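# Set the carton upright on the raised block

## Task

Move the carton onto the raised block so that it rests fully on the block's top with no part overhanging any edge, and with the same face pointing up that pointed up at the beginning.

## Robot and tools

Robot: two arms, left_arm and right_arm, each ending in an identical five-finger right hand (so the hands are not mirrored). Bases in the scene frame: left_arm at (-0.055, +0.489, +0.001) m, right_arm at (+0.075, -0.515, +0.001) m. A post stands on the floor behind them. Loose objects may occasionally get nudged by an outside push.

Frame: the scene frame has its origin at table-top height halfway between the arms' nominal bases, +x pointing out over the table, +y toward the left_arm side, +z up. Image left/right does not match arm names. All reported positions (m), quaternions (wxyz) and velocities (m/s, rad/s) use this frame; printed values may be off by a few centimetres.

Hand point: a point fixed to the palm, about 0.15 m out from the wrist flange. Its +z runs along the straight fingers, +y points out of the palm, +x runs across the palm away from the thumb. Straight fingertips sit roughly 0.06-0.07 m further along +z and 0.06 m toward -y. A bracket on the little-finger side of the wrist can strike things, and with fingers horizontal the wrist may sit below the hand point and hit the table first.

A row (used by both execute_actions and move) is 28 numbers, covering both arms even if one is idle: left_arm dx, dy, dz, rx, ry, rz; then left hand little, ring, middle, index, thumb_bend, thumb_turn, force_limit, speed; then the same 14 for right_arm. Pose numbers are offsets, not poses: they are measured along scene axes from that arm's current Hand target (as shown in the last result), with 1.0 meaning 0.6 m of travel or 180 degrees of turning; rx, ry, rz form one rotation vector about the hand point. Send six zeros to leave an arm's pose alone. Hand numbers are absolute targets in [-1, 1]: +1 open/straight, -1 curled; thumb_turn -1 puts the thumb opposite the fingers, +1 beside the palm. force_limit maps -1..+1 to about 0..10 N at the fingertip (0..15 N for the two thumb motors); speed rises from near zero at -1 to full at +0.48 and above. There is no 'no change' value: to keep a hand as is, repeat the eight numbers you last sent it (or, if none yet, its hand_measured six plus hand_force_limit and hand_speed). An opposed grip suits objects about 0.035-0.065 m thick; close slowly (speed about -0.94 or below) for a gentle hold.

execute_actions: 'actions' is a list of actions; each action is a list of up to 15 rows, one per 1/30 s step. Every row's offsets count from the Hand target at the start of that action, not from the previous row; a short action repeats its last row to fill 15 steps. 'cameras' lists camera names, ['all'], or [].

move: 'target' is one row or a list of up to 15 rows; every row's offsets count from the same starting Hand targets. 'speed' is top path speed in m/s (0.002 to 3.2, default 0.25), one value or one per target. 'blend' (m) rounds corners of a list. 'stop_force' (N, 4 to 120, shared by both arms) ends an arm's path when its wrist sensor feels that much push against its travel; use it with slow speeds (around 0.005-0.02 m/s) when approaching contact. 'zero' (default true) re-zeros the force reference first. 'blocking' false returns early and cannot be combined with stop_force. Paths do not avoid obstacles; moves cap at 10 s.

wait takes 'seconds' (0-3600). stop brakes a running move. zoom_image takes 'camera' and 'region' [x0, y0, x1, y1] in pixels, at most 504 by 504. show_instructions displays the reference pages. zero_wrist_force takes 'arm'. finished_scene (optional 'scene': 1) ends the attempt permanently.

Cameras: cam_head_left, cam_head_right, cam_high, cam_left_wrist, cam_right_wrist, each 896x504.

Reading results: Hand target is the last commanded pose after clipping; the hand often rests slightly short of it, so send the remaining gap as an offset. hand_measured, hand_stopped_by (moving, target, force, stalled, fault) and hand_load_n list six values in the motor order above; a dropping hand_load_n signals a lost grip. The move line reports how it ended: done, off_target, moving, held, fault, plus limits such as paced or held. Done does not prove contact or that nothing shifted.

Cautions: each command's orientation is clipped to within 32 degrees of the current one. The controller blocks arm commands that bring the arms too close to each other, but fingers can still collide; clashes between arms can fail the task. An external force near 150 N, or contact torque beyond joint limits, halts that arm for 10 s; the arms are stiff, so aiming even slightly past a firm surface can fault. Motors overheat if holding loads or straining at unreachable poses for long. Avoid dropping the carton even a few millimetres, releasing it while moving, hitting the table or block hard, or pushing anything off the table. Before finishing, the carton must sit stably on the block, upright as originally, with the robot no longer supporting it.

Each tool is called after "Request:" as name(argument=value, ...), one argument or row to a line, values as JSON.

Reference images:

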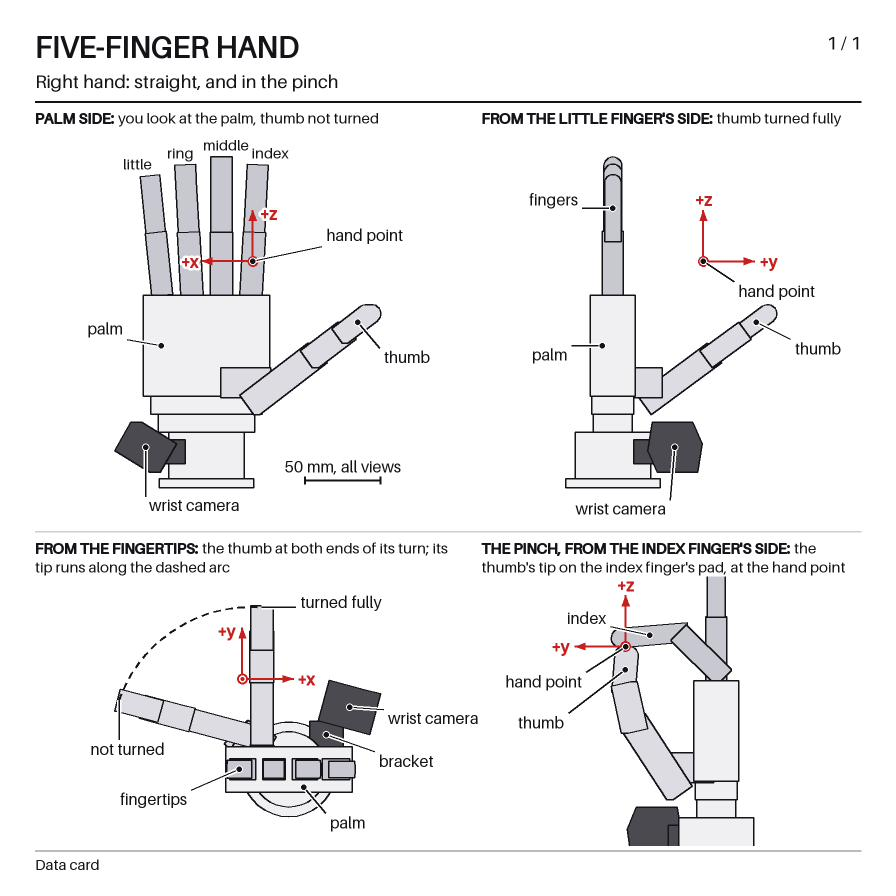

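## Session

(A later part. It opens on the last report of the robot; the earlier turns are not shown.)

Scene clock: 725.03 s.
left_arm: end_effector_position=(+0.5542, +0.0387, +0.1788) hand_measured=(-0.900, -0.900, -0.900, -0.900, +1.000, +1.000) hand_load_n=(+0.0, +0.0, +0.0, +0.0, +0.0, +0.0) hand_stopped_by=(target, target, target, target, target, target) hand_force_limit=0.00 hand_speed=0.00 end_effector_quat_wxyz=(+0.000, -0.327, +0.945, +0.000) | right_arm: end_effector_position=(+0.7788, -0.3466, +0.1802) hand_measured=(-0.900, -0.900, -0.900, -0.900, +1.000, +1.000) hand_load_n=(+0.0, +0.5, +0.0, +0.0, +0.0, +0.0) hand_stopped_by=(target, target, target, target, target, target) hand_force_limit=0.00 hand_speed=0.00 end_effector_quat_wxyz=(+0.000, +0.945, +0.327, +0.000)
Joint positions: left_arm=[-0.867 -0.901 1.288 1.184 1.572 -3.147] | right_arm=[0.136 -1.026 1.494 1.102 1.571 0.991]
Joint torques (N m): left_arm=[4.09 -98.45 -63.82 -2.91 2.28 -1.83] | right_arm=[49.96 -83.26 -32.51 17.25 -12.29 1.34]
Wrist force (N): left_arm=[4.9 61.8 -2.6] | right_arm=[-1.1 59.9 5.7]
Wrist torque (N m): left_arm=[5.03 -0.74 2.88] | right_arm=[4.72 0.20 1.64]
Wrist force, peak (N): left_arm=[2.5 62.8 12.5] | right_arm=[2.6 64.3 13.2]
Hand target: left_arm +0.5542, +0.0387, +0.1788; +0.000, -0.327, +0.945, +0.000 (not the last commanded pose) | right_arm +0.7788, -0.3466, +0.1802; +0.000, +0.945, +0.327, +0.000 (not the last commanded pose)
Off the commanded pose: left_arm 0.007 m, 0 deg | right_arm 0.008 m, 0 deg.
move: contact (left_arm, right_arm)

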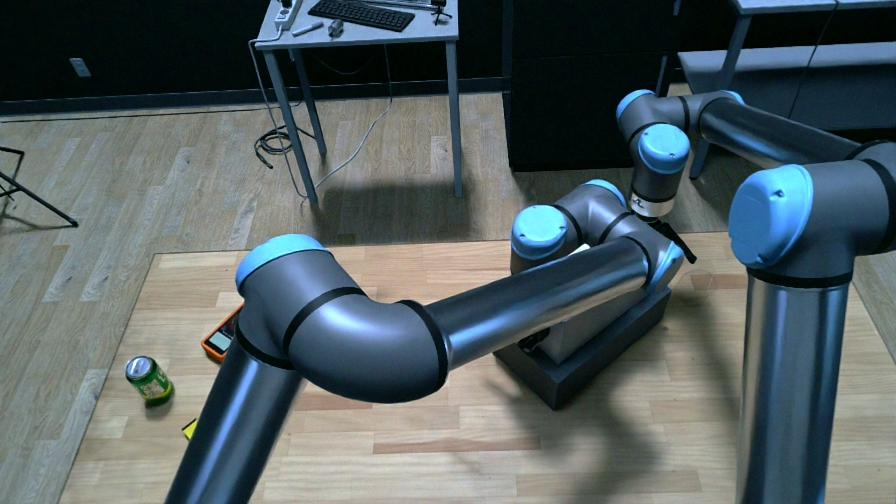

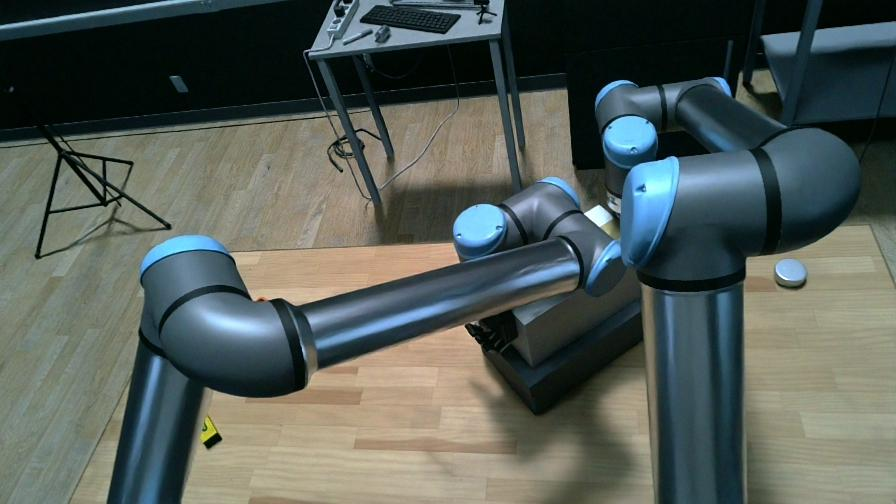

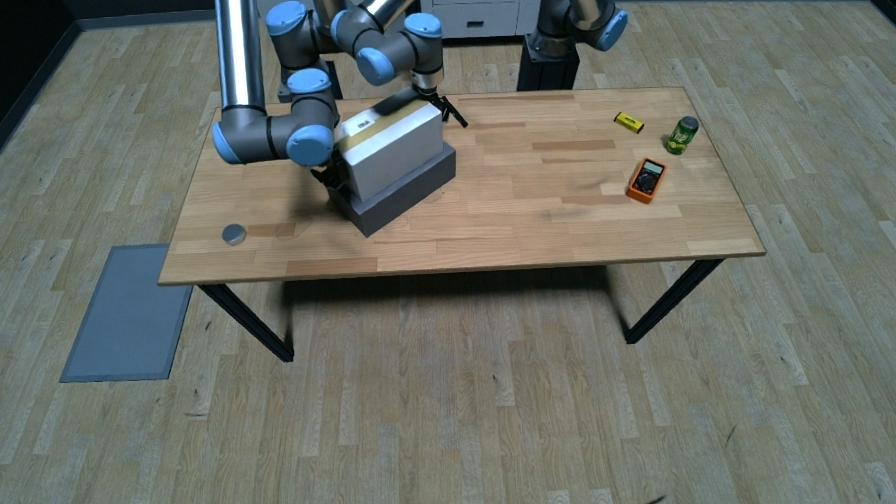

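Request:
move(
  target=[
    [-0.01031,0.0131,0,0,0,0,-0.9,-0.9,-0.9,-0.9,1,1,0,0,0.01031,-0.0131,0,0,0,0,-0.9,-0.9,-0.9,-0.9,1,1,0,0],
    [-0.0825,0.1048,0,0,0,0,-0.9,-0.9,-0.9,-0.9,1,1,0,0,0.0825,-0.1048,0,0,0,0,-0.9,-0.9,-0.9,-0.9,1,1,0,0],
  ],
  speed=[0.01, 0.1],
  blend=0.002,
  cameras=["cam_head_left","cam_head_right","cam_high"],
)

Request:
zoom_image(
  camera="cam_high",
  region=[300, 70, 480, 250],
)

Request:
zoom_image(
  camera="cam_head_right",
  region=[450, 190, 690, 430],
)

Scene clock: 754.27 s.
left_arm: end_effector_position=(+0.5047, +0.1014, +0.1788) hand_measured=(-0.900, -0.900, -0.900, -0.900, +1.000, +1.000) hand_load_n=(+0.5, +0.0, +0.0, +0.0, +0.0, +0.0) hand_stopped_by=(target, target, target, target, target, target) hand_force_limit=0.00 hand_speed=0.00 end_effector_quat_wxyz=(+0.000, -0.327, +0.945, +0.000) | right_arm: end_effector_position=(+0.8283, -0.4095, +0.1803) hand_measured=(-0.900, -0.900, -0.900, -0.900, +1.000, +1.000) hand_load_n=(+0.0, +0.0, +0.0, +0.0, +0.0, +0.0) hand_stopped_by=(target, target, target, target, target, target) hand_force_limit=0.00 hand_speed=0.00 end_effector_quat_wxyz=(+0.000, +0.945, +0.327, +0.000)
Joint positions: left_arm=[-0.868 -1.022 1.49 1.103 1.572 -3.147] | right_arm=[0.046 -0.979 1.418 1.131 1.571 0.901]
Joint torques (N m): left_arm=[-17.17 -91.78 -26.54 8.04 0.22 -1.43] | right_arm=[2.77 -75.55 -19.72 0.58 -1.38 0.96]
Wrist force (N): left_arm=[0.2 0.3 0.7] | right_arm=[-0.8 3.2 0.9]
Wrist torque (N m): left_arm=[0.00 -0.04 -0.05] | right_arm=[0.45 0.07 0.12]
Wrist force, peak (N): left_arm=[4.3 62.4 -1.9] | right_arm=[-1.0 60.3 6.1]
Hand target: left_arm +0.5047, +0.1015, +0.1788; +0.000, -0.327, +0.945, +0.000 | right_arm +0.8283, -0.4095, +0.1802; +0.000, +0.945, +0.327, +0.000
Off the commanded pose: left_arm 0.000 m, 0 deg | right_arm 0.000 m, 0 deg.
move: done

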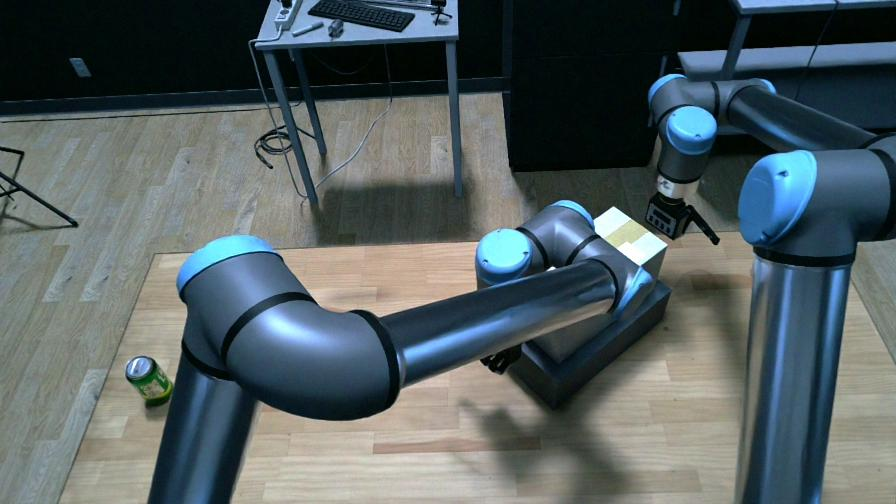

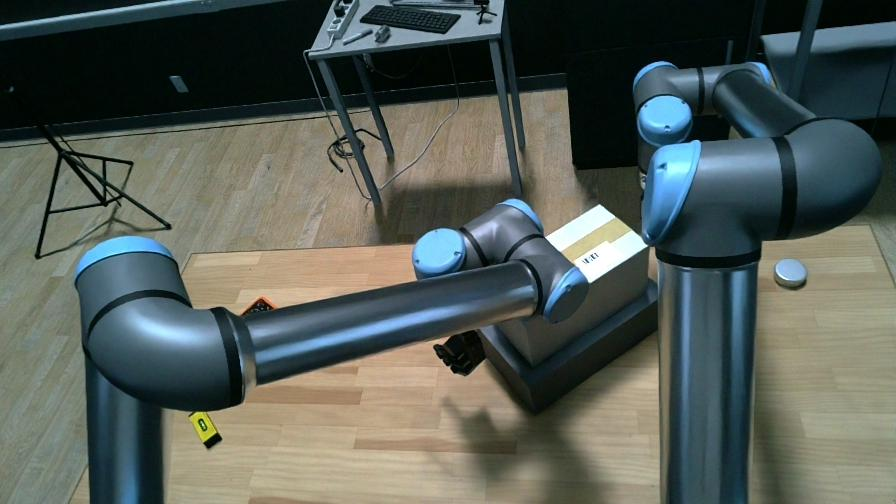

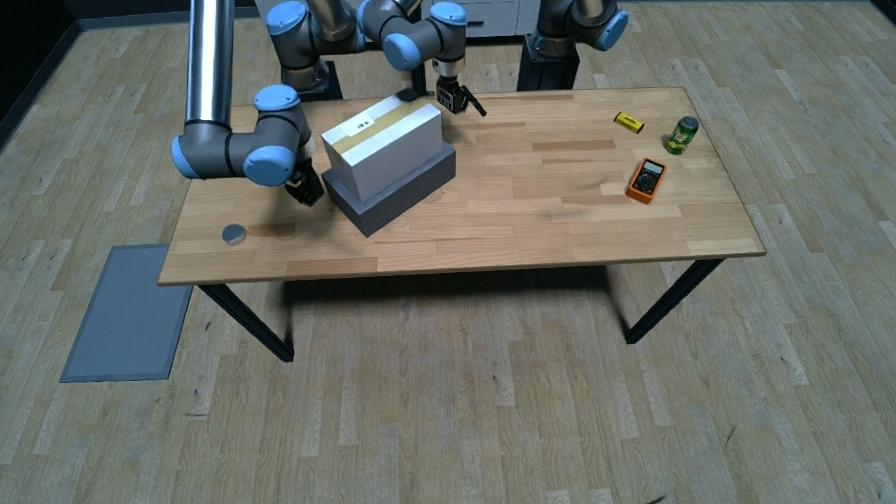

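Scaled by 2.800 from the camera's image (finer frame: 1280x720).

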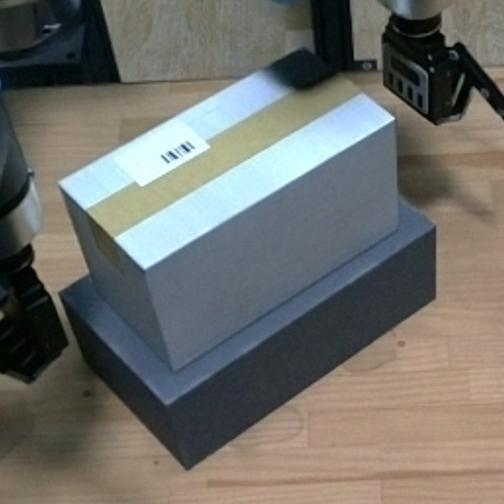

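Scaled by 2.100 from the camera's image (finer frame: 1280x720).

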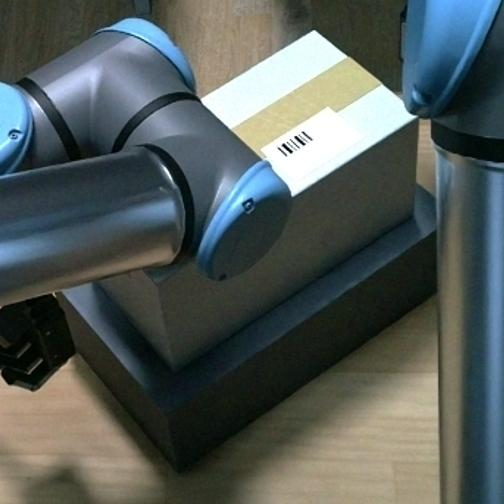

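Request:
finished_scene(
)

The scene is finished: the task was done.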